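# Move three sand cores from mould onto plywood boards

## Task

Remove three sand cores from the mould: the elongated core with a rounded nose, plus both upright bladed cores in the mould half on the robot's right. Set all three down on the plywood boards next to the mould and release them. The two remaining cores must stay upright in the mould.

## Robot and tools

Robot: two arms, left_arm and right_arm. Each has six joints in this fixed order: waist, shoulder, elbow, wrist pitch, wrist yaw, wrist roll. Each also has a gripper whose fingers point along the hand's +z axis and close along its y axis. Stated joint ranges in rad: waist -2.618 to 3.054, shoulder 0.000 to 3.142, elbow 0.000 to 3.142, wrist pitch -1.571 to 1.571, wrist yaw -1.571 to 1.571, wrist roll -2.094 to 2.094. A real end may differ by up to 0.059 rad either way.

Frames: the scene frame has its origin at table-top height, midway between the nominal bases. +x points out over the table and +z points up. left_arm is on the +y side, but this does not match image left and right. Calibrated bases: left_arm at (+0.031, +0.345, 0) m, quat_wxyz (+1.000, 0, 0, +0.008). right_arm at (+0.030, -0.335, 0) m, quat_wxyz (+1.000, 0, 0, -0.014). Hand positions and orientations are reported in each arm's own base frame, and may be a few cm off, more at long reach. end_effector_position is the point between the finger pads, about 1 cm short of the tips.

Cameras: cam_left_wrist and cam_right_wrist, both 896x504 pixels, mounted on the wrists. A camera cable touching something counts as that arm touching it.

Row layout: one row is 14 numbers, each in [-1, 1]. The first 7 are for left_arm: six joint values, then opening. The next 7 are the same for right_arm. Always send all 14, even if only one arm should move.
- Joint values are offsets, not poses. They count from the Joint targets the result reports at the start of the action or call. Scale: 1.0 equals 2.224 rad for waist, shoulder and elbow, and 8.485 rad for the three wrist joints. Sending the same offset again moves the arm further. Send 0 on all six joints to hold an arm.
- Opening is absolute: +1 fully open, -1 closed. To keep a gripper unchanged, resend its current command, because 0 means half open.

execute_actions: argument actions is a list of actions. Each action is a list of up to 15 rows, and each row lasts one 1/30 s step. If an action has fewer than 15 rows, its last row repeats to fill the rest. An empty list just returns the state and images. Optional cameras takes a list of names: null or ["all"] gives every camera, [] gives none, and an unknown name voids the call. An action is refused for both arms if it would push a joint more than 0.059 rad beyond its stated range. If the first action fails this check, or any action is malformed, the whole call is refused.

move: argument target takes one 14-number row, or a list of up to 15 rows that form waypoints. Every row's offsets count from the same current Joint targets, not from the previous row. The whole path is limited to 10 s. The other arguments:
- speed: rad/s for the joint with the farthest to travel, 0.01 to 12.57, default 0.5. Give one number, or one per waypoint.
- blend: rad, for rounding corners at intermediate waypoints.
- opening_speed: how fast the opening changes, in scale units per second, at least 0.2. Use a low value to close gently.
- blocking: false returns after about 0.5 s while the motion continues.
- cameras: as above.
Joints move together, so the hand follows a curve. The path does not avoid obstacles or the other arm. Faster moves and targets set deeper past contact hit and press harder. The result adds a move: line. done means at rest within 0.035 rad of target. off_target means at rest but further away, for example blocked or weighed down. The line can also read moving, held or fault, and may add limits=held. Neither done nor off_target tells you whether the arm is touching something.

wait: seconds from 0 to 10, plus optional cameras. Arms hold their last command, and a running move continues. stop: brakes a running move, and needs some room to brake. zoom_image: camera (cam_left_wrist or cam_right_wrist) and region [x0, y0, x1, y1] in pixels of the latest image, at most 504x504. finished_scene: scene is this scene's number; it ends the scene for good.

Reading results:
- Joint positions and Joint velocities list each arm's six joints, then the finger gap in m (0.094 open).
- Joint targets is the base for your next offsets.
- Tool commands shows current gripper commands.
- grip_measured is the finger opening on the -1..+1 scale. It can read a few mm wide when empty and a bit narrow on a squeezed part, and it keeps following the command even after contact.
- grip_effort_nm is the gripper motor effort, negative when closing. It is not a reliable contact signal.
- Joint torques carry offsets and noise, and the first three wrap at ±28 N m.
- "joint sent to its limit" means a joint was stopped at its real end.
- "joint command not followed" means the clearance check changed some steps.
- MOTOR HOT appears at 75 °C. An OVER-TEMPERATURE FAULT at 90 °C folds that arm away for the rest of the scene.

Gripping: the full squeeze is roughly 50 to 64 N per pad. To release, command an opening well above grip_measured. Each control step, joint targets can lead the measured angles by at most 0.339 rad (big joints) or 2.2 rad (wrist joints). Targets that would put the hand more than 200 mm away are scaled back, so large moves may need several actions. If an arm is pushing on something, command its targets back past its measured positions.

Avoid:
- dropping cores, or releasing them while they are still moving;
- slamming, hard hits and strong pushes;
- knocking over the two cores that must stay;
- anything leaving the table;
- contact between the arms, including one gripper closing on the other's fingers;
- holding loads or reaching far out for long, which heats the motors.
Loose objects may occasionally be nudged by outside pushes.

Each tool is called after "Request:" as a command line: name --argument value for each argument, lists and objects as JSON in quotes; but a table of rows of numbers goes row by row, as --pt "numbers of a row", without its own name.

## Session

Request:
execute_actions --actions '[]'

Scene clock: 0.00 s.
left_arm: end_effector_position=(+0.3631, -0.0246, +0.2028) grip_measured=+1.000 grip_effort_nm=n/a end_effector_quat_wxyz=(+0.569, -0.059, +0.818, -0.064) | right_arm: end_effector_position=(+0.3464, +0.0127, +0.2781) grip_measured=+1.000 grip_effort_nm=n/a end_effector_quat_wxyz=(+0.512, -0.227, +0.829, +0.002)
Joint positions: left_arm=[-0.095 1.034 0.566 0.116 -0.051 -0.203 0.094] | right_arm=[-0.154 1.056 1.018 -0.499 -0.37 -0.476 0.094]
Joint velocities: within noise
Joint torques (N m): no reading
Heat: left arm: 32 °C; right arm: 36 °C.
Joint targets: left_arm=[-0.095 1.027 0.576 0.117 -0.051 -0.202] | right_arm=[-0.154 1.049 1.030 -0.497 -0.374 -0.475]
Tool commands: left_gripper/opening=+1.0 right_gripper/opening=+1.0

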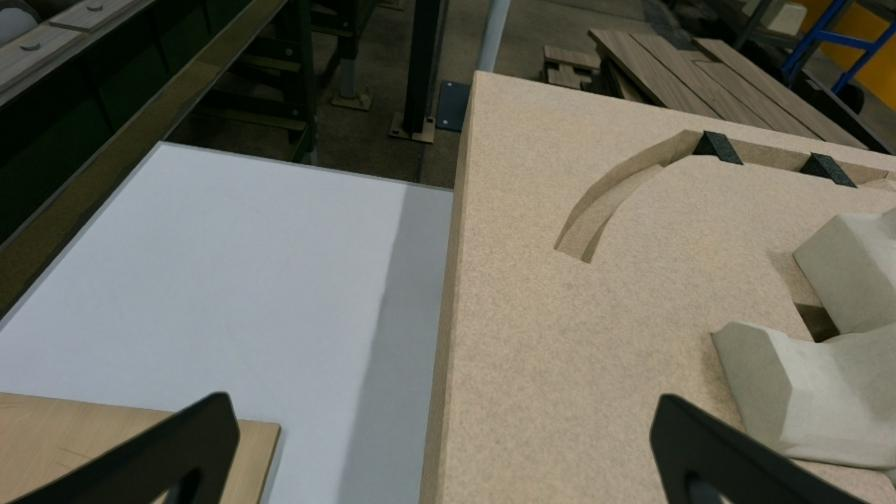

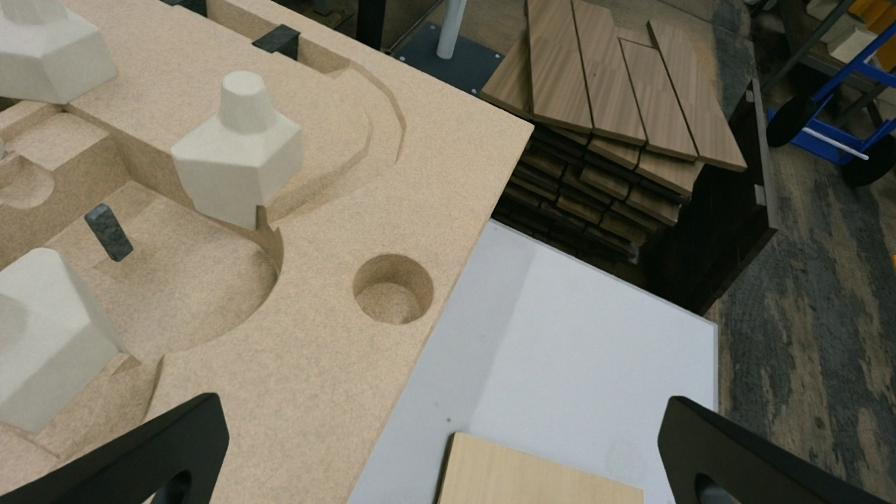

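Request:
move --target '[-0.2424,0.2091,0.6034,-0.1819,0.0060,0.0238,1,0.3588,0.1992,0.3993,-0.1095,0.0441,0.0560,1]' --speed 0.8

Scene clock: 23.43 s.
left_arm: end_effector_position=(+0.2678, -0.1921, +0.3257) grip_measured=+1.000 grip_effort_nm=0.027 end_effector_quat_wxyz=(+0.267, +0.293, +0.914, -0.085) | right_arm: end_effector_position=(+0.2647, +0.1998, +0.3238) grip_measured=+1.000 grip_effort_nm=0.022 end_effector_quat_wxyz=(+0.264, -0.307, +0.910, +0.090)
Joint positions: left_arm=[-0.629 1.481 1.896 -1.419 -0.006 -0.007 0.094] | right_arm=[0.64 1.484 1.89 -1.411 -0.006 -0.008 0.094]
Joint velocities: within noise
Joint torques (N m): left_arm=[-0.32 -3.59 6.04 1.39 0.09 0.03] | right_arm=[0.38 -3.73 6.99 0.85 0.01 0.06]
Heat: left arm: 36 °C; right arm: 39 °C.
Joint targets: left_arm=[-0.634 1.491 1.918 -1.426 0.000 0.000] | right_arm=[0.644 1.492 1.918 -1.426 0.000 0.000]
move: done

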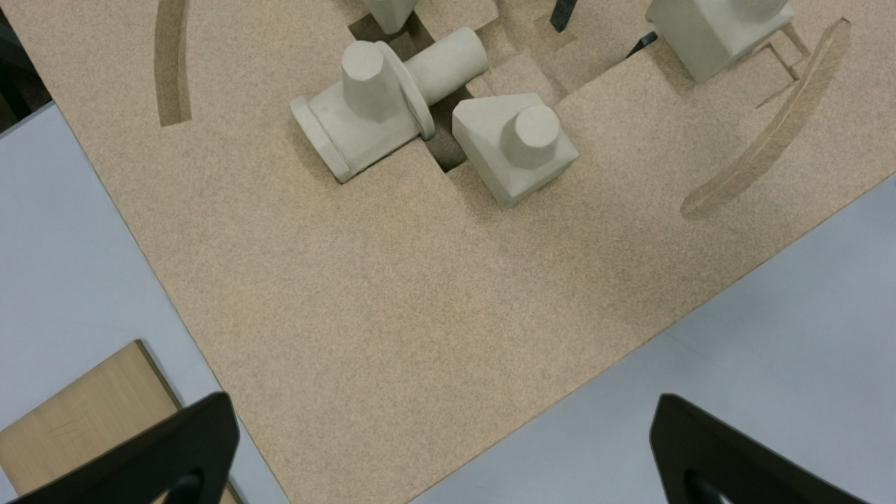

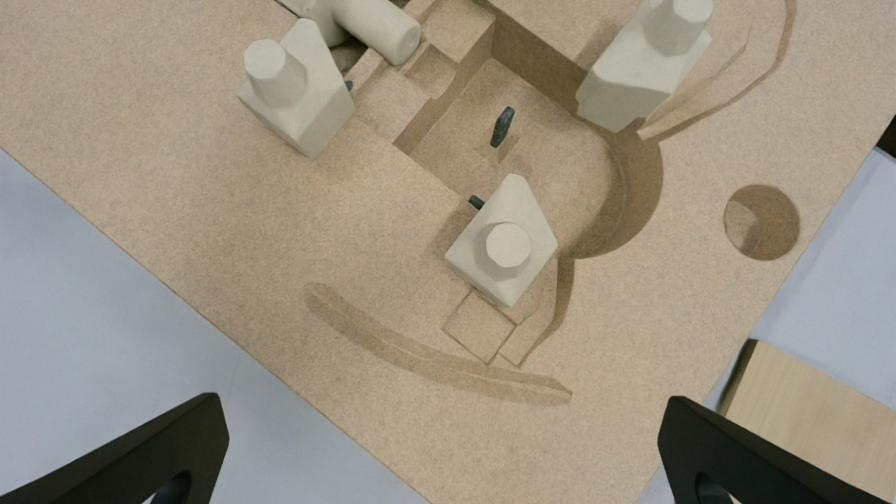

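Request:
move --target '[0.0468,0.1646,0.0899,0.0053,0,0,1,-0.0836,0.1641,0.0899,0.0053,0,0,1]' --speed 0.8

Request:
zoom_image --camera "cam_left_wrist" --region '[200, 50, 648, 302]'

Request:
zoom_image --camera "cam_right_wrist" --region '[200, 50, 648, 302]'

Scene clock: 65.27 s.
left_arm: end_effector_position=(+0.3622, -0.2116, +0.2609) grip_measured=+1.000 grip_effort_nm=0.022 end_effector_quat_wxyz=(+0.201, +0.254, +0.945, -0.053) | right_arm: end_effector_position=(+0.3748, +0.1862, +0.2578) grip_measured=+1.000 grip_effort_nm=0.027 end_effector_quat_wxyz=(+0.197, -0.225, +0.953, +0.046)
Joint positions: left_arm=[-0.533 1.857 2.095 -1.39 -0.005 -0.006 0.094] | right_arm=[0.458 1.861 2.091 -1.394 -0.001 -0.006 0.094]
Joint velocities: within noise
Joint torques (N m): left_arm=[0.24 -7.69 6.43 1.33 0.08 0.01] | right_arm=[-0.02 -8.05 7.24 0.87 0 0.04]
Heat: left arm: 34 °C; right arm: 37 °C.
Joint targets: left_arm=[-0.530 1.857 2.118 -1.381 0.000 -0.001] | right_arm=[0.459 1.857 2.118 -1.381 0.000 0.001]
move: done

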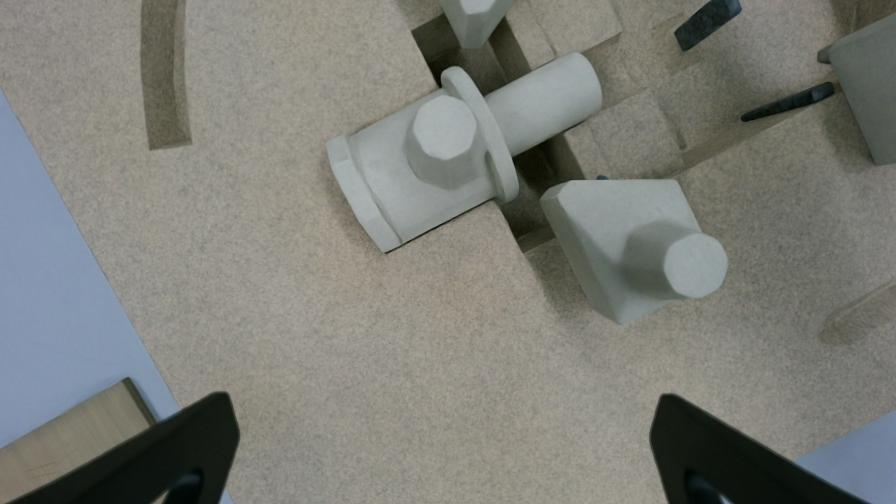

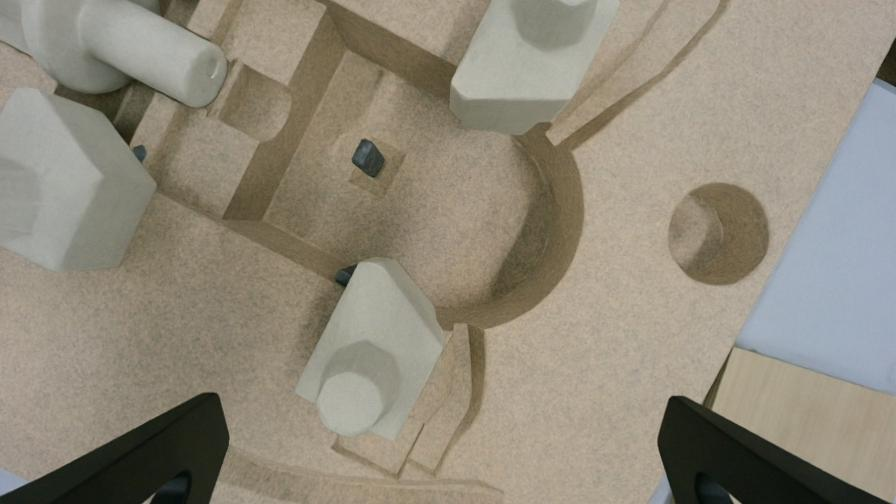

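Scaled by 1.125.

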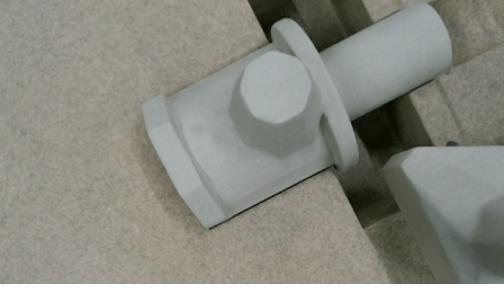

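Scaled by 1.125.

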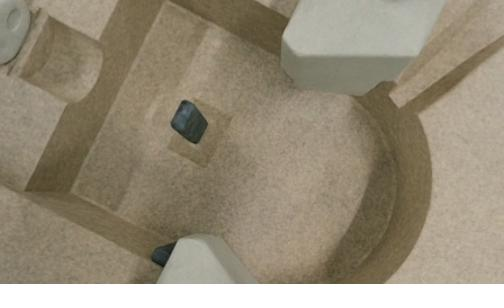

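Request:
move --target '[0,0,0,0,0,0,1,0.0405,-0.1057,-0.2172,0.0354,0,0,0.3]' --speed 0.8

Request:
zoom_image --camera "cam_right_wrist" --region '[200, 200, 648, 504]'

Scene clock: 100.80 s.
left_arm: end_effector_position=(+0.3622, -0.2116, +0.2609) grip_measured=+1.000 grip_effort_nm=0.032 end_effector_quat_wxyz=(+0.201, +0.254, +0.945, -0.053) | right_arm: end_effector_position=(+0.3398, +0.2065, +0.2160) grip_measured=+0.303 grip_effort_nm=-0.129 end_effector_quat_wxyz=(+0.219, -0.264, +0.937, +0.061)
Joint positions: left_arm=[-0.533 1.857 2.095 -1.39 -0.005 -0.006 0.094] | right_arm=[0.543 1.655 1.644 -1.101 -0.001 -0.006 0.061]
Joint velocities: within noise
Joint torques (N m): left_arm=[0.31 -7.72 6.45 1.34 0.06 0] | right_arm=[0.49 -9.29 5.01 1 0 0.04]
Heat: left arm: 36 °C; right arm: 37 °C.
Joint targets: left_arm=[-0.530 1.857 2.118 -1.381 0.000 -0.001] | right_arm=[0.549 1.622 1.635 -1.081 0.000 0.001]
move: done

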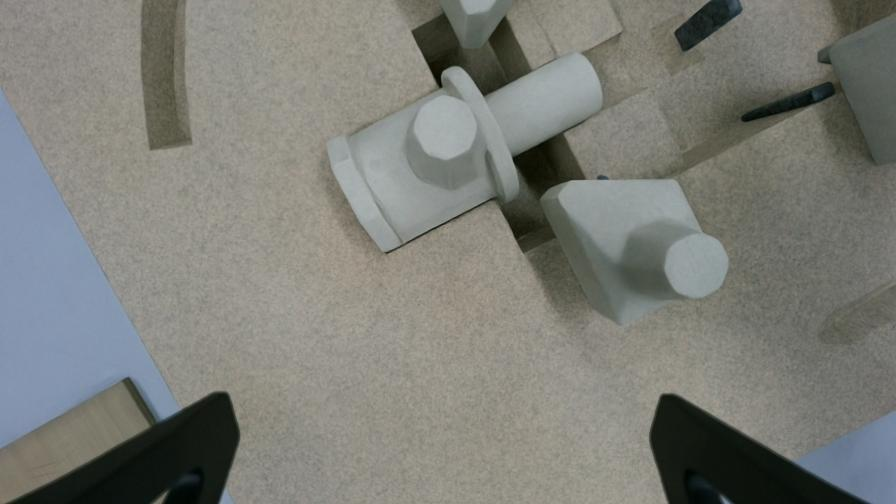

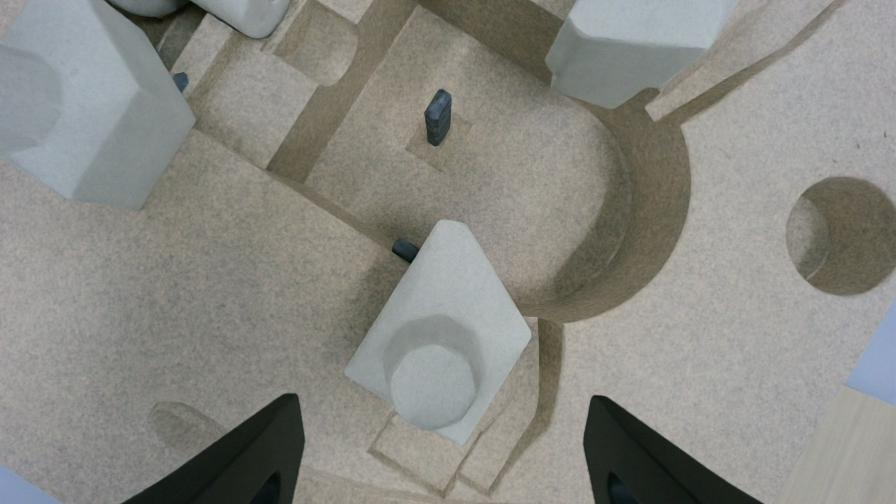

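Scaled by 1.125.

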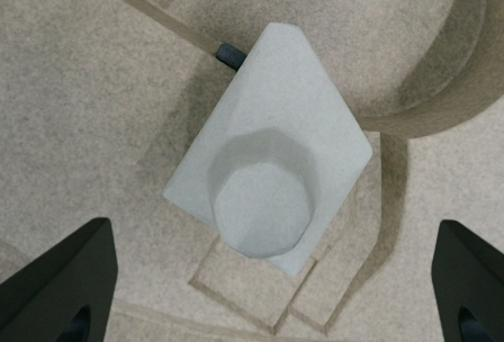

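Request:
move --target '[0,0,0,0,0,0,1,0.0018,-0.0189,-0.1461,0.0331,0,0,0.3]' --speed 0.4

Request:
zoom_image --camera "cam_right_wrist" --region '[200, 200, 648, 504]'

Scene clock: 111.17 s.
left_arm: end_effector_position=(+0.3622, -0.2116, +0.2609) grip_measured=+1.000 grip_effort_nm=0.037 end_effector_quat_wxyz=(+0.201, +0.254, +0.945, -0.053) | right_arm: end_effector_position=(+0.3345, +0.2047, +0.1471) grip_measured=+0.303 grip_effort_nm=-0.125 end_effector_quat_wxyz=(+0.219, -0.265, +0.937, +0.062)
Joint positions: left_arm=[-0.533 1.857 2.095 -1.39 -0.005 -0.006 0.094] | right_arm=[0.546 1.61 1.32 -0.822 -0.002 -0.006 0.061]
Joint velocities: within noise
Joint torques (N m): left_arm=[0.13 -7.66 6.5 1.32 0.09 0] | right_arm=[0.62 -8.85 5.08 1.02 0.02 0.03]
Heat: left arm: 37 °C; right arm: 38 °C.
Joint targets: left_arm=[-0.530 1.857 2.118 -1.381 0.000 -0.001] | right_arm=[0.553 1.580 1.310 -0.800 0.000 0.001]
move: done

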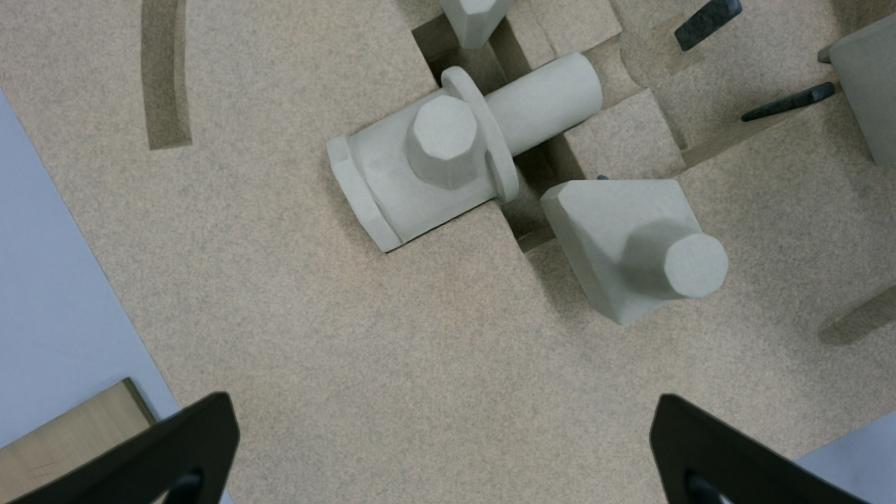

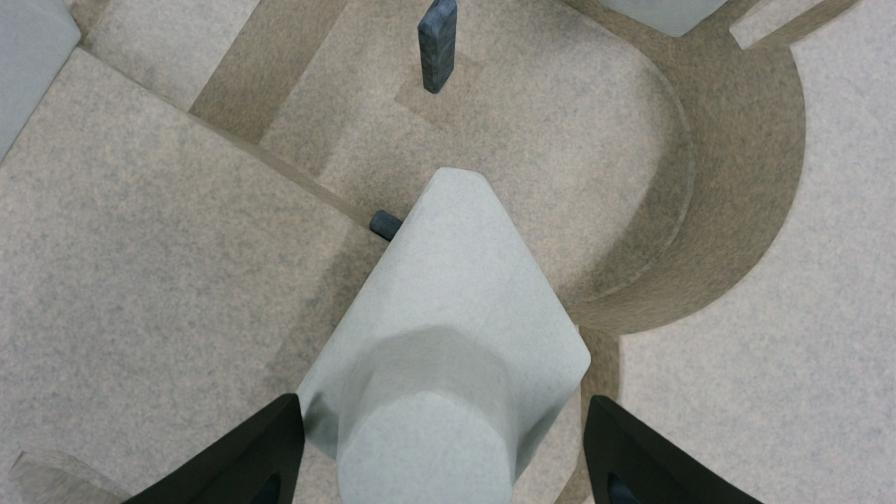

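Scaled by 1.125.

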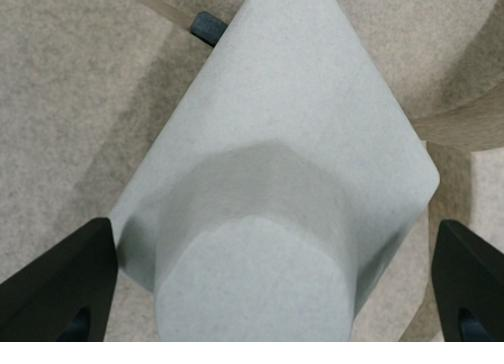

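Request:
move --pt "0 0 0 0 0 0 1 0.004 0 0.010 -0.0025 0 0 0.3" --pt "0 0 0 0 0 0 1 0.004 0 0.010 -0.0025 0 0 -0.35" --speed 0.4 --opening_speed 0.3

Scene clock: 121.20 s.
left_arm: end_effector_position=(+0.3622, -0.2116, +0.2609) grip_measured=+1.000 grip_effort_nm=0.032 end_effector_quat_wxyz=(+0.201, +0.254, +0.945, -0.053) | right_arm: end_effector_position=(+0.3324, +0.2083, +0.1496) grip_measured=-0.263 grip_effort_nm=-0.989 end_effector_quat_wxyz=(+0.222, -0.268, +0.935, +0.066)
Joint positions: left_arm=[-0.533 1.857 2.095 -1.39 -0.005 -0.006 0.094] | right_arm=[0.555 1.603 1.32 -0.821 -0.006 -0.002 0.035]
Joint velocities: within noise
Joint torques (N m): left_arm=[0.28 -7.75 6.53 1.33 0.08 -0.01] | right_arm=[0.58 -8.24 6.76 0.82 0.05 -0.01]
Heat: left arm: 37 °C; right arm: 37 °C.
Joint targets: left_arm=[-0.530 1.857 2.118 -1.381 0.000 -0.001] | right_arm=[0.562 1.580 1.332 -0.821 0.000 0.001]
move: done

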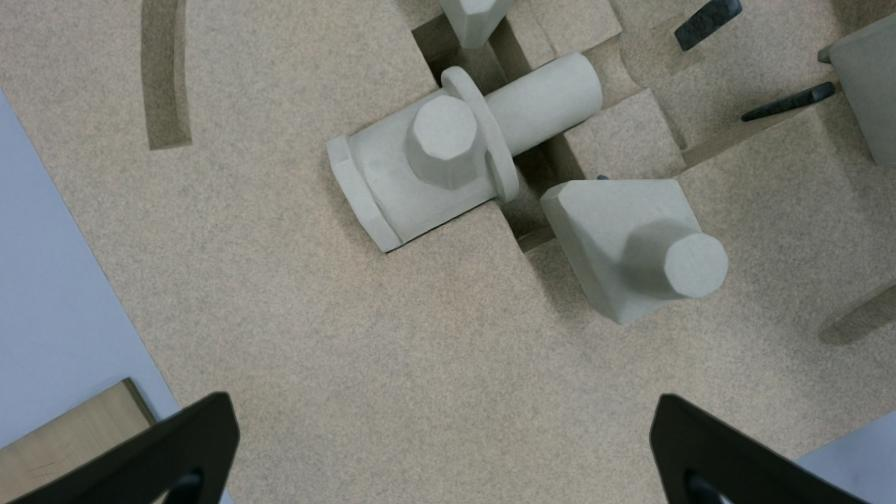

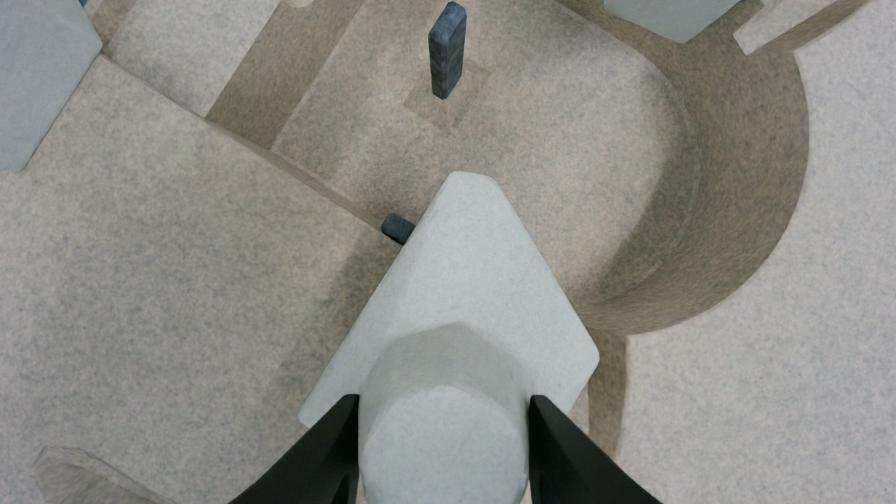

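Request:
move --pt "0 0 0 0 0 0 1 0 0 0 0 0 0 -0.42" --pt "0 0 0 0 0 0 1 0 0.0045 0.0517 -0.0125 0 0 -0.42" --pt "0 0 0 0 0 0 1 0 0.0144 0.1340 -0.0315 0 0 -0.42" --pt "0 0 0 0 0 0 1 0 0.0315 0.2086 -0.0466 0 0 -0.42" --pt "0 0 0 0 0 0 1 0 0.0468 0.2648 -0.0574 0 0 -0.42" --speed 0.3 --opening_speed 0.3 --blend 0.05

Scene clock: 132.97 s.
left_arm: end_effector_position=(+0.3622, -0.2116, +0.2609) grip_measured=+1.000 grip_effort_nm=0.032 end_effector_quat_wxyz=(+0.201, +0.254, +0.945, -0.053) | right_arm: end_effector_position=(+0.3241, +0.2025, +0.2606) grip_measured=-0.274 grip_effort_nm=-1.009 end_effector_quat_wxyz=(+0.205, -0.268, +0.939, +0.059)
Joint positions: left_arm=[-0.533 1.857 2.095 -1.39 -0.005 -0.006 0.094] | right_arm=[0.555 1.684 1.876 -1.333 -0.003 -0.002 0.034]
Joint velocities: within noise
Joint torques (N m): left_arm=[0.25 -7.76 6.5 1.32 0.07 0.01] | right_arm=[0.65 -6.42 8.87 1.02 0.02 -0.02]
Heat: left arm: 37 °C; right arm: 37 °C.
Joint targets: left_arm=[-0.530 1.857 2.118 -1.381 0.000 -0.001] | right_arm=[0.562 1.684 1.921 -1.308 0.000 0.001]
move: off_target (right_arm); blend cut to 0 rad at target 1; right_arm: the elbow is farthest, 0.045 rad from its target

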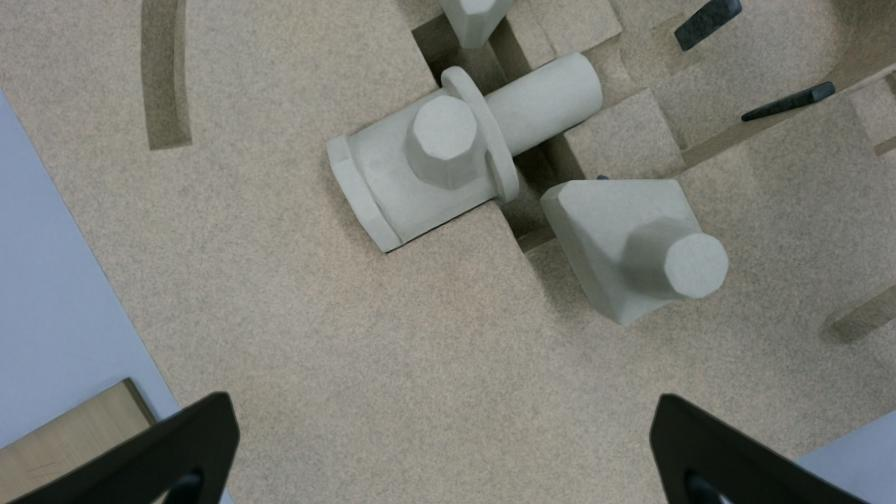

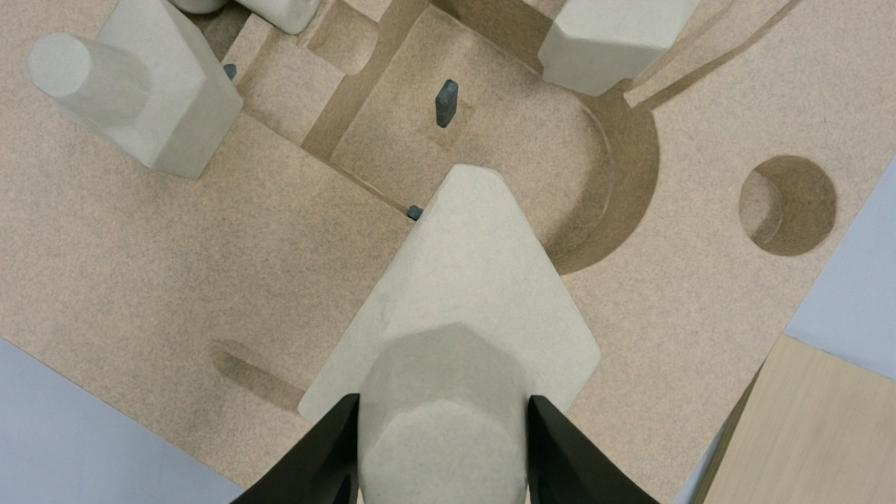

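Request:
move --target '[-0.2113,-0.5562,-0.8647,0.2246,0,0,1,0,0,0,0,0,0,-0.42]' --speed 0.8

Scene clock: 144.67 s.
left_arm: end_effector_position=(+0.1671, -0.2528, +0.2431) grip_measured=+1.000 grip_effort_nm=0.027 end_effector_quat_wxyz=(+0.642, +0.322, +0.603, -0.348) | right_arm: end_effector_position=(+0.3238, +0.2023, +0.2605) grip_measured=-0.274 grip_effort_nm=-1.004 end_effector_quat_wxyz=(+0.204, -0.268, +0.940, +0.059)
Joint positions: left_arm=[-0.993 0.634 0.201 0.499 -0.004 -0.006 0.094] | right_arm=[0.555 1.684 1.876 -1.335 -0.003 -0.002 0.034]
Joint velocities: within noise
Joint torques (N m): left_arm=[-0.55 -0.83 5.29 2.47 0.05 0.03] | right_arm=[0.61 -6.42 8.9 1.02 0.02 -0.02]
Heat: left arm: 36 °C; right arm: 38 °C.
Joint targets: left_arm=[-1.000 0.620 0.195 0.525 0.000 -0.001] | right_arm=[0.562 1.684 1.921 -1.308 0.000 0.001]
move: off_target (right_arm); right_arm: the elbow is farthest, 0.045 rad from its target

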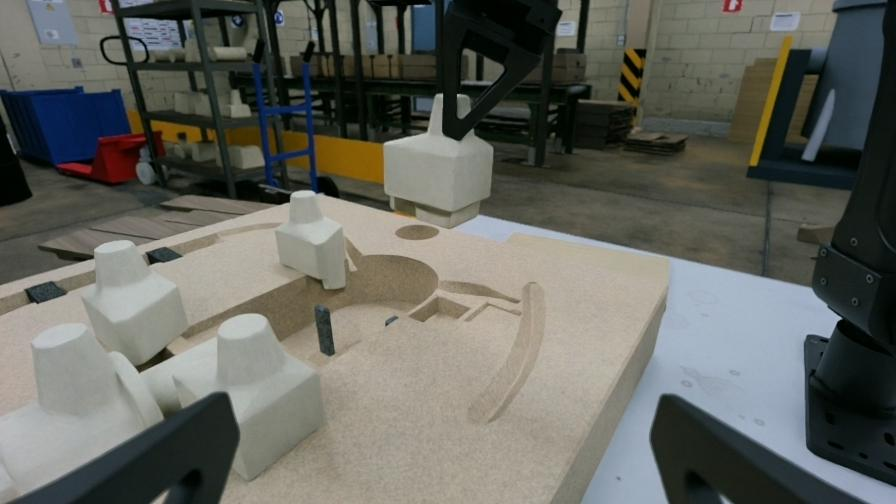

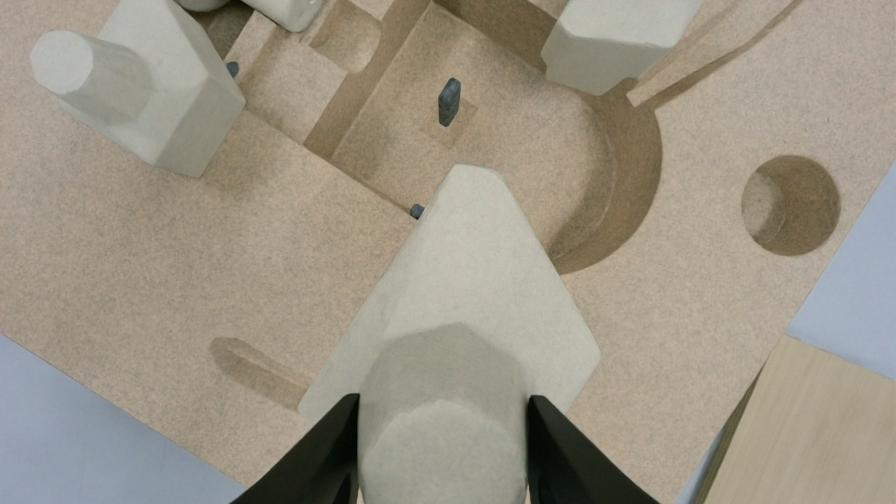

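Request:
zoom_image --camera "cam_left_wrist" --region '[340, 60, 600, 320]'

Request:
zoom_image --camera "cam_left_wrist" --region '[0, 170, 500, 500]'

Scaled by 1.938.

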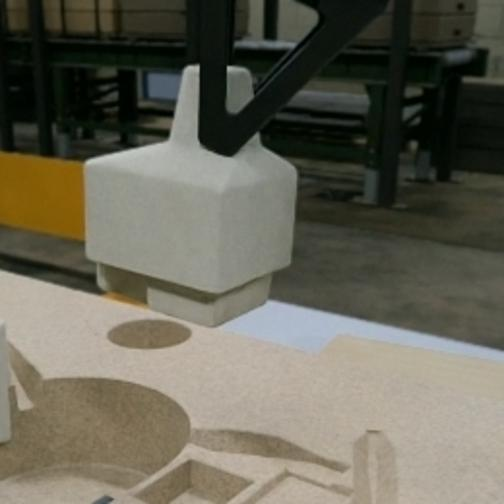

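Scaled by 1.008.

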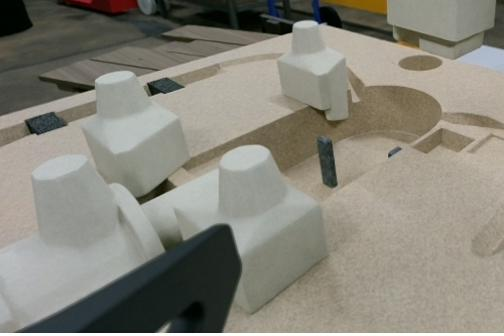

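Request:
move --target '[0,0,0,0,0,0,1,-0.3714,0,0,0,0,0,-0.42]' --speed 0.6

Scene clock: 159.57 s.
left_arm: end_effector_position=(+0.1671, -0.2528, +0.2434) grip_measured=+1.000 grip_effort_nm=0.032 end_effector_quat_wxyz=(+0.642, +0.322, +0.602, -0.349) | right_arm: end_effector_position=(+0.3684, -0.1010, +0.2597) grip_measured=-0.274 grip_effort_nm=-1.009 end_effector_quat_wxyz=(+0.209, +0.130, +0.969, -0.030)
Joint positions: left_arm=[-0.993 0.634 0.201 0.501 -0.004 -0.006 0.094] | right_arm=[-0.269 1.686 1.876 -1.335 0.003 -0.002 0.034]
Joint velocities: within noise
Joint torques (N m): left_arm=[-0.5 -0.8 5.29 2.44 0.06 0] | right_arm=[0.27 -6.57 8.88 1.01 -0.03 -0.01]
Heat: left arm: 38 °C; right arm: 39 °C.
Joint targets: left_arm=[-1.000 0.620 0.195 0.524 0.000 -0.001] | right_arm=[-0.264 1.684 1.921 -1.308 0.000 0.001]
move: off_target (right_arm); right_arm: the elbow is farthest, 0.045 rad from its target

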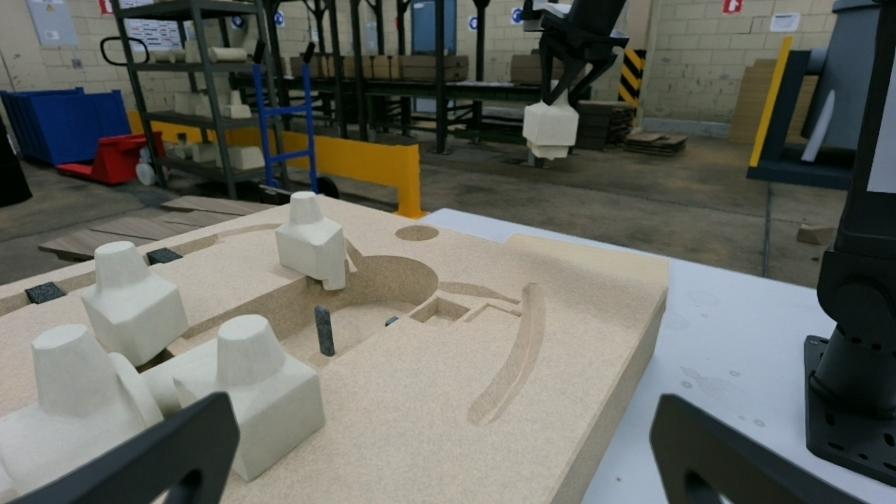

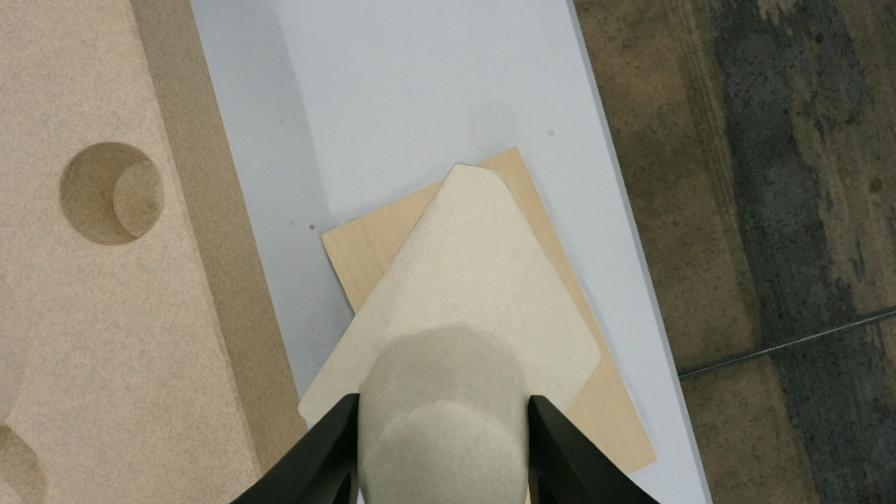

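Request:
move --target '[0,0,0,0,0,0,1,-0.0238,-0.0692,-0.3467,0.0740,0,0,-0.42]' --speed 0.5

Request:
zoom_image --camera "cam_left_wrist" --region '[440, 60, 660, 280]'

Scene clock: 172.53 s.
left_arm: end_effector_position=(+0.1671, -0.2528, +0.2434) grip_measured=+1.000 grip_effort_nm=0.037 end_effector_quat_wxyz=(+0.642, +0.322, +0.602, -0.349) | right_arm: end_effector_position=(+0.3488, -0.1110, +0.1098) grip_measured=-0.274 grip_effort_nm=-1.009 end_effector_quat_wxyz=(+0.201, +0.150, +0.967, -0.032)
Joint positions: left_arm=[-0.993 0.634 0.201 0.501 -0.004 -0.006 0.094] | right_arm=[-0.311 1.566 1.146 -0.741 0 -0.002 0.034]
Joint velocities: within noise
Joint torques (N m): left_arm=[-0.57 -0.88 5.29 2.46 0.08 -0.02] | right_arm=[-0.57 -8.84 5.96 1.33 -0.02 -0.01]
Heat: left arm: 41 °C; right arm: 39 °C.
Joint targets: left_arm=[-1.000 0.620 0.195 0.524 0.000 -0.001] | right_arm=[-0.317 1.530 1.150 -0.680 0.000 0.000]
move: off_target (right_arm); right_arm: the wrist pitch is farthest, 0.060 rad from its target

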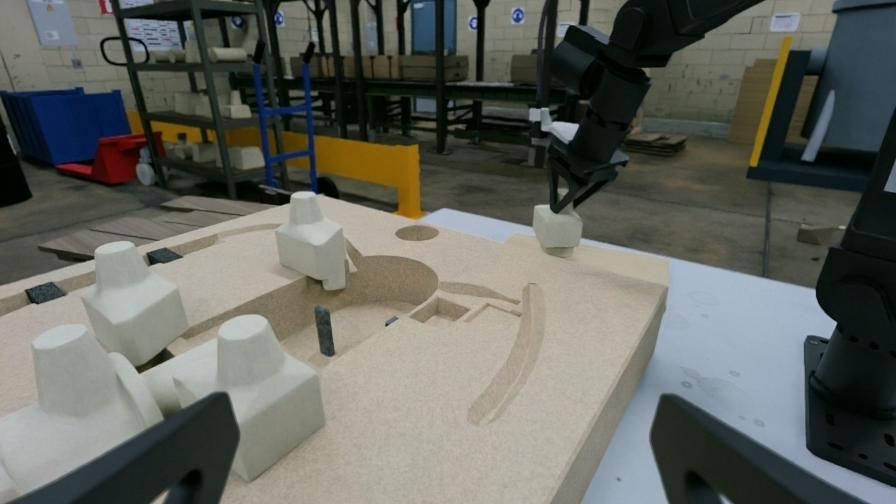

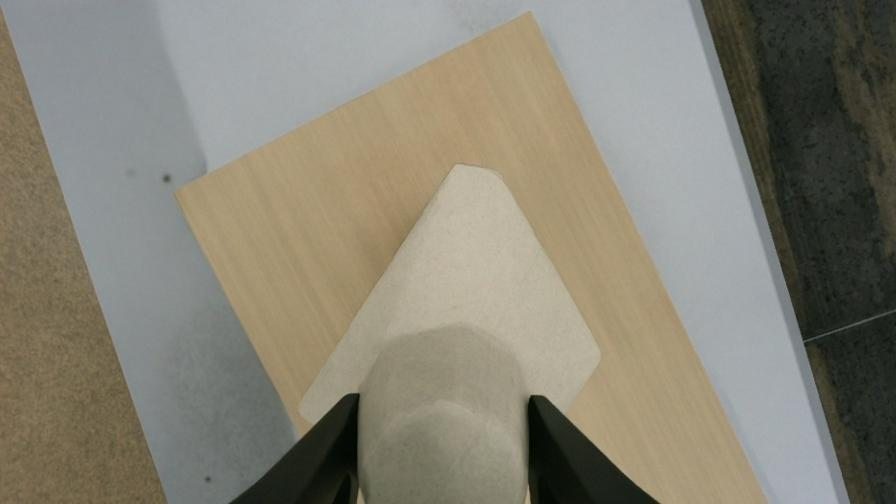

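Scaled by 2.291.

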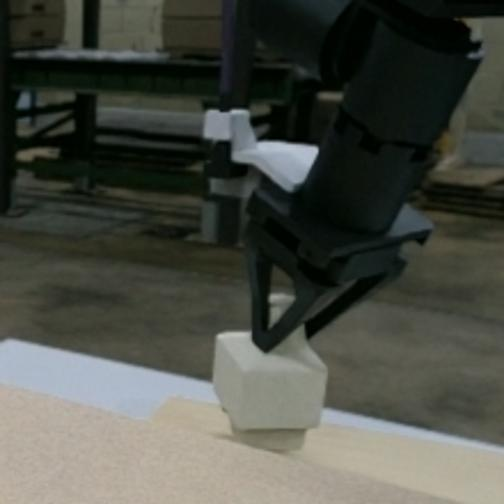

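Request:
move --target '[0,0,0,0,0,0,1,0,0.0080,-0.03,0.0160,0,0,-0.42]' --speed 0.15

Request:
zoom_image --camera "cam_left_wrist" --region '[440, 60, 660, 280]'

Scene clock: 178.33 s.
left_arm: end_effector_position=(+0.1671, -0.2528, +0.2434) grip_measured=+1.000 grip_effort_nm=0.027 end_effector_quat_wxyz=(+0.642, +0.322, +0.602, -0.349) | right_arm: end_effector_position=(+0.3648, -0.1162, +0.1070) grip_measured=-0.275 grip_effort_nm=-1.004 end_effector_quat_wxyz=(+0.245, +0.148, +0.957, -0.039)
Joint positions: left_arm=[-0.993 0.634 0.201 0.501 -0.004 -0.006 0.094] | right_arm=[-0.311 1.563 1.092 -0.598 0 -0.004 0.034]
Joint velocities: within noise
Joint torques (N m): left_arm=[-0.53 -0.83 5.33 2.46 0.07 -0.01] | right_arm=[-0.59 -7.1 5.16 1.39 -0.01 0]
Heat: left arm: 41 °C; right arm: 39 °C.
Joint targets: left_arm=[-1.000 0.620 0.195 0.524 0.000 -0.001] | right_arm=[-0.317 1.548 1.083 -0.544 0.000 0.000]
move: off_target (right_arm); right_arm: the wrist pitch is farthest, 0.054 rad from its target

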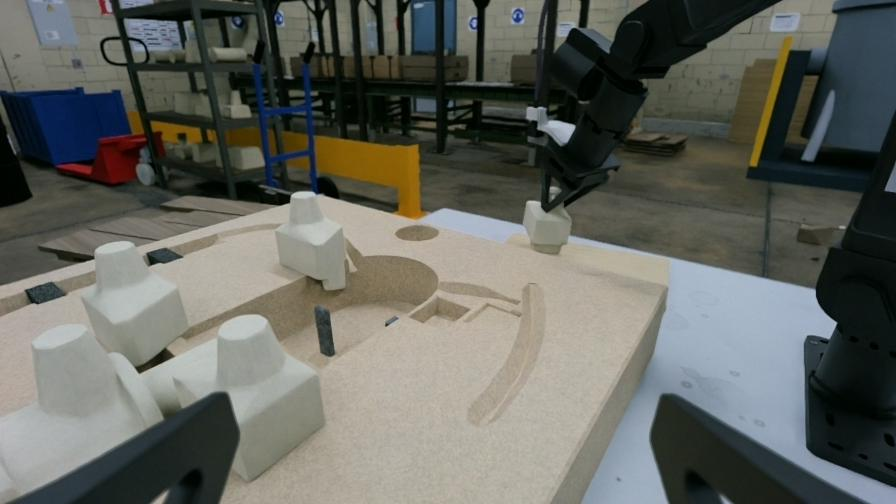

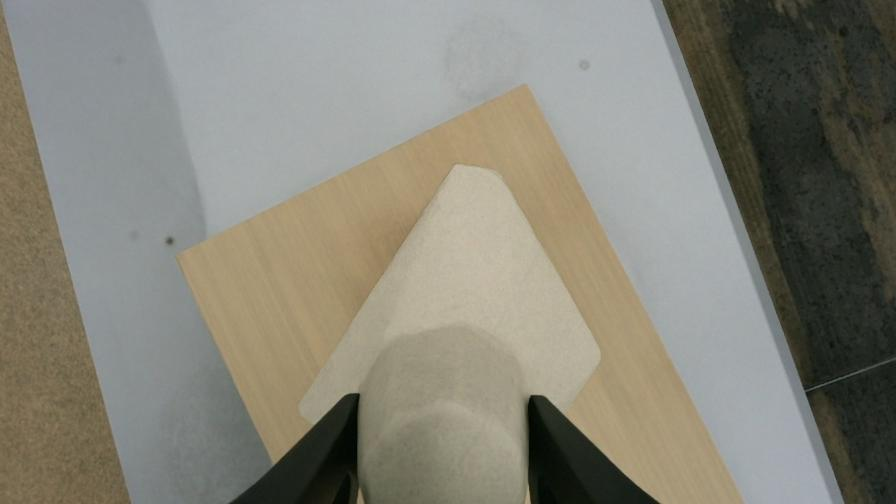

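Scaled by 2.291.

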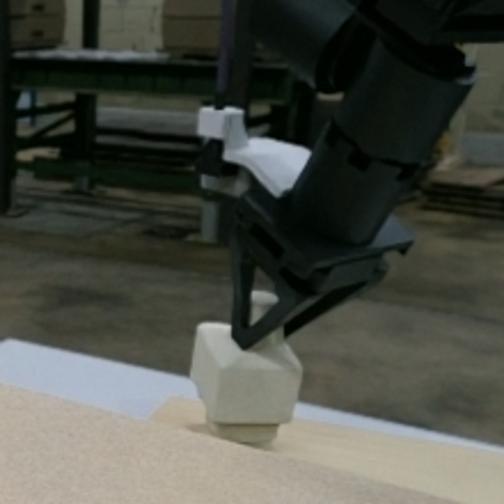

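Request:
move --target '[0,0,0,0,0,0,1,0,0.0018,-0.0180,0,0,0,-0.42]' --speed 0.1

Request:
zoom_image --camera "cam_left_wrist" --region '[440, 60, 660, 280]'

Scene clock: 183.20 s.
left_arm: end_effector_position=(+0.1671, -0.2528, +0.2434) grip_measured=+1.000 grip_effort_nm=0.027 end_effector_quat_wxyz=(+0.642, +0.322, +0.602, -0.349) | right_arm: end_effector_position=(+0.3630, -0.1156, +0.1048) grip_measured=-0.275 grip_effort_nm=-1.004 end_effector_quat_wxyz=(+0.249, +0.148, +0.956, -0.040)
Joint positions: left_arm=[-0.993 0.634 0.201 0.501 -0.004 -0.006 0.094] | right_arm=[-0.311 1.551 1.067 -0.576 0 -0.004 0.034]
Joint velocities: within noise
Joint torques (N m): left_arm=[-0.53 -0.85 5.41 2.46 0.09 0] | right_arm=[-0.55 -5.75 4.01 1.17 0.02 -0.03]
Heat: left arm: 42 °C; right arm: 39 °C.
Joint targets: left_arm=[-1.000 0.620 0.195 0.524 0.000 -0.001] | right_arm=[-0.317 1.552 1.043 -0.544 0.000 0.000]
move: done

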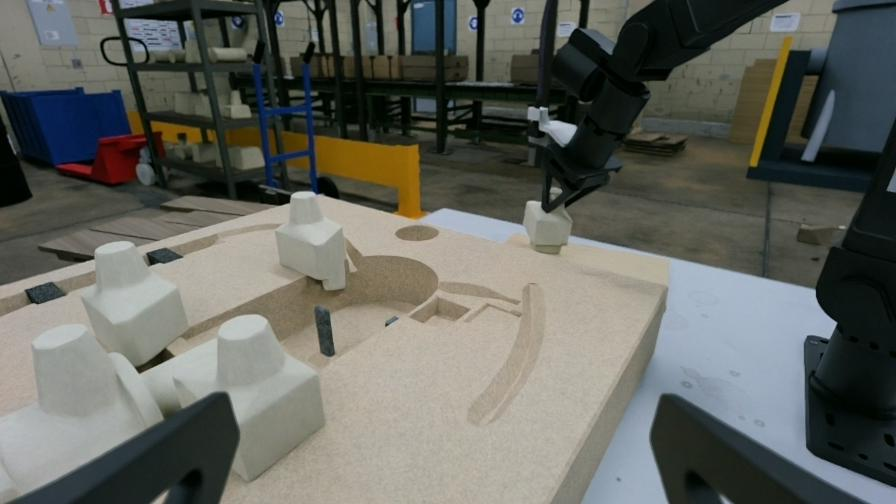

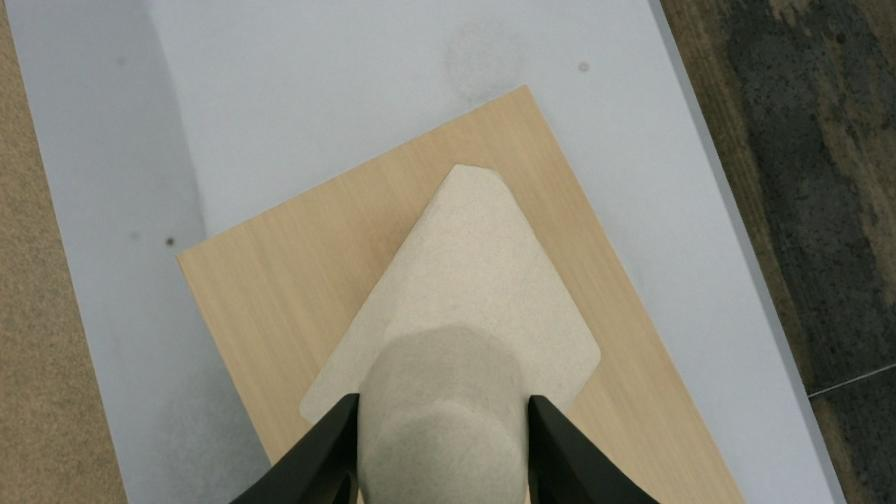

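Scaled by 2.291.

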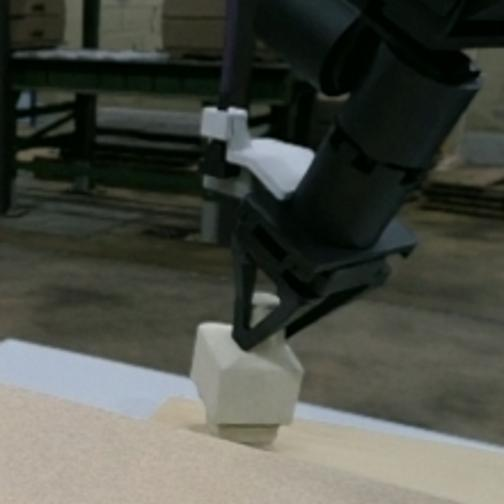

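Request:
move --target '[0,0,0,0,0,0,1,0,0,-0.003,-0.010,0,0,-0.42]' --speed 0.15

Request:
zoom_image --camera "cam_left_wrist" --region '[440, 60, 660, 280]'

Scene clock: 187.03 s.
left_arm: end_effector_position=(+0.1671, -0.2528, +0.2434) grip_measured=+1.000 grip_effort_nm=0.032 end_effector_quat_wxyz=(+0.642, +0.322, +0.602, -0.349) | right_arm: end_effector_position=(+0.3601, -0.1147, +0.1034) grip_measured=-0.276 grip_effort_nm=-1.004 end_effector_quat_wxyz=(+0.243, +0.148, +0.958, -0.039)
Joint positions: left_arm=[-0.993 0.634 0.201 0.501 -0.004 -0.006 0.094] | right_arm=[-0.311 1.55 1.067 -0.59 0 -0.004 0.034]
Joint velocities: within noise
Joint torques (N m): left_arm=[-0.44 -0.87 5.41 2.46 0.09 0.01] | right_arm=[-0.61 -5.65 3.54 0.52 -0.02 0]
Heat: left arm: 42 °C; right arm: 39 °C.
Joint targets: left_arm=[-1.000 0.620 0.195 0.524 0.000 -0.001] | right_arm=[-0.317 1.552 1.036 -0.629 0.000 0.000]
move: off_target (right_arm); right_arm: the wrist pitch is farthest, 0.039 rad from its target

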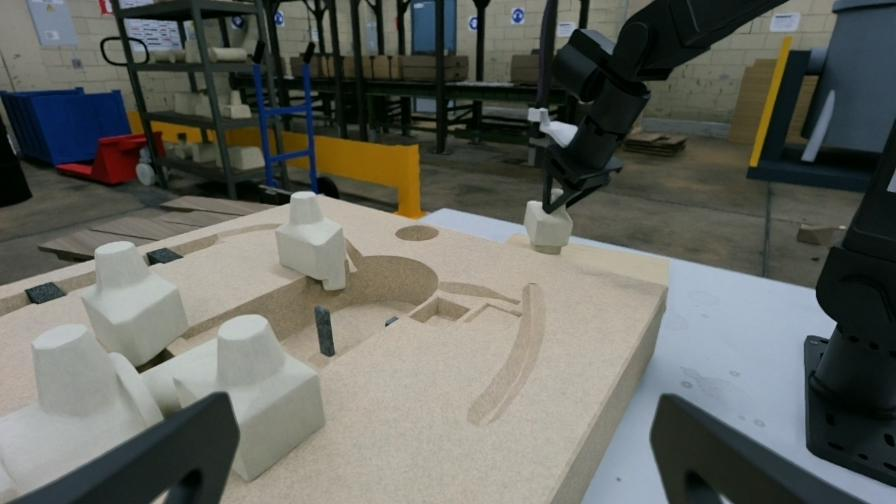

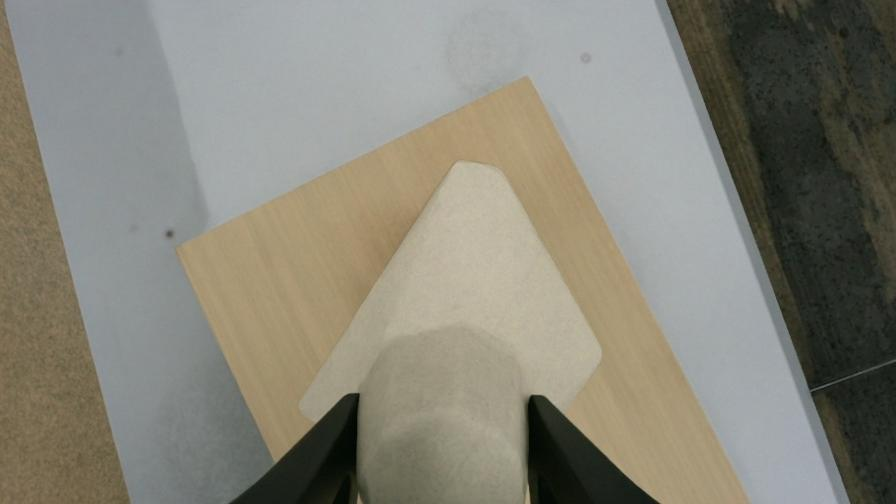

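Scaled by 2.291.

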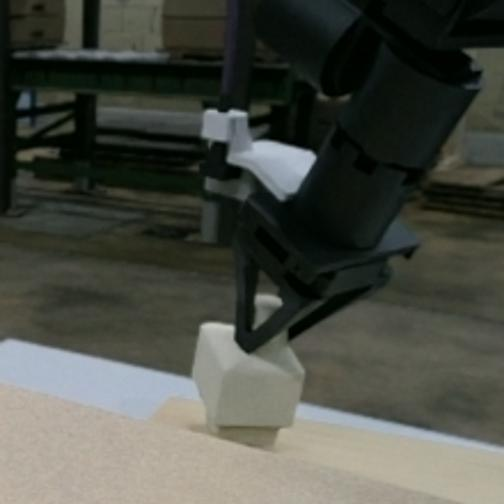

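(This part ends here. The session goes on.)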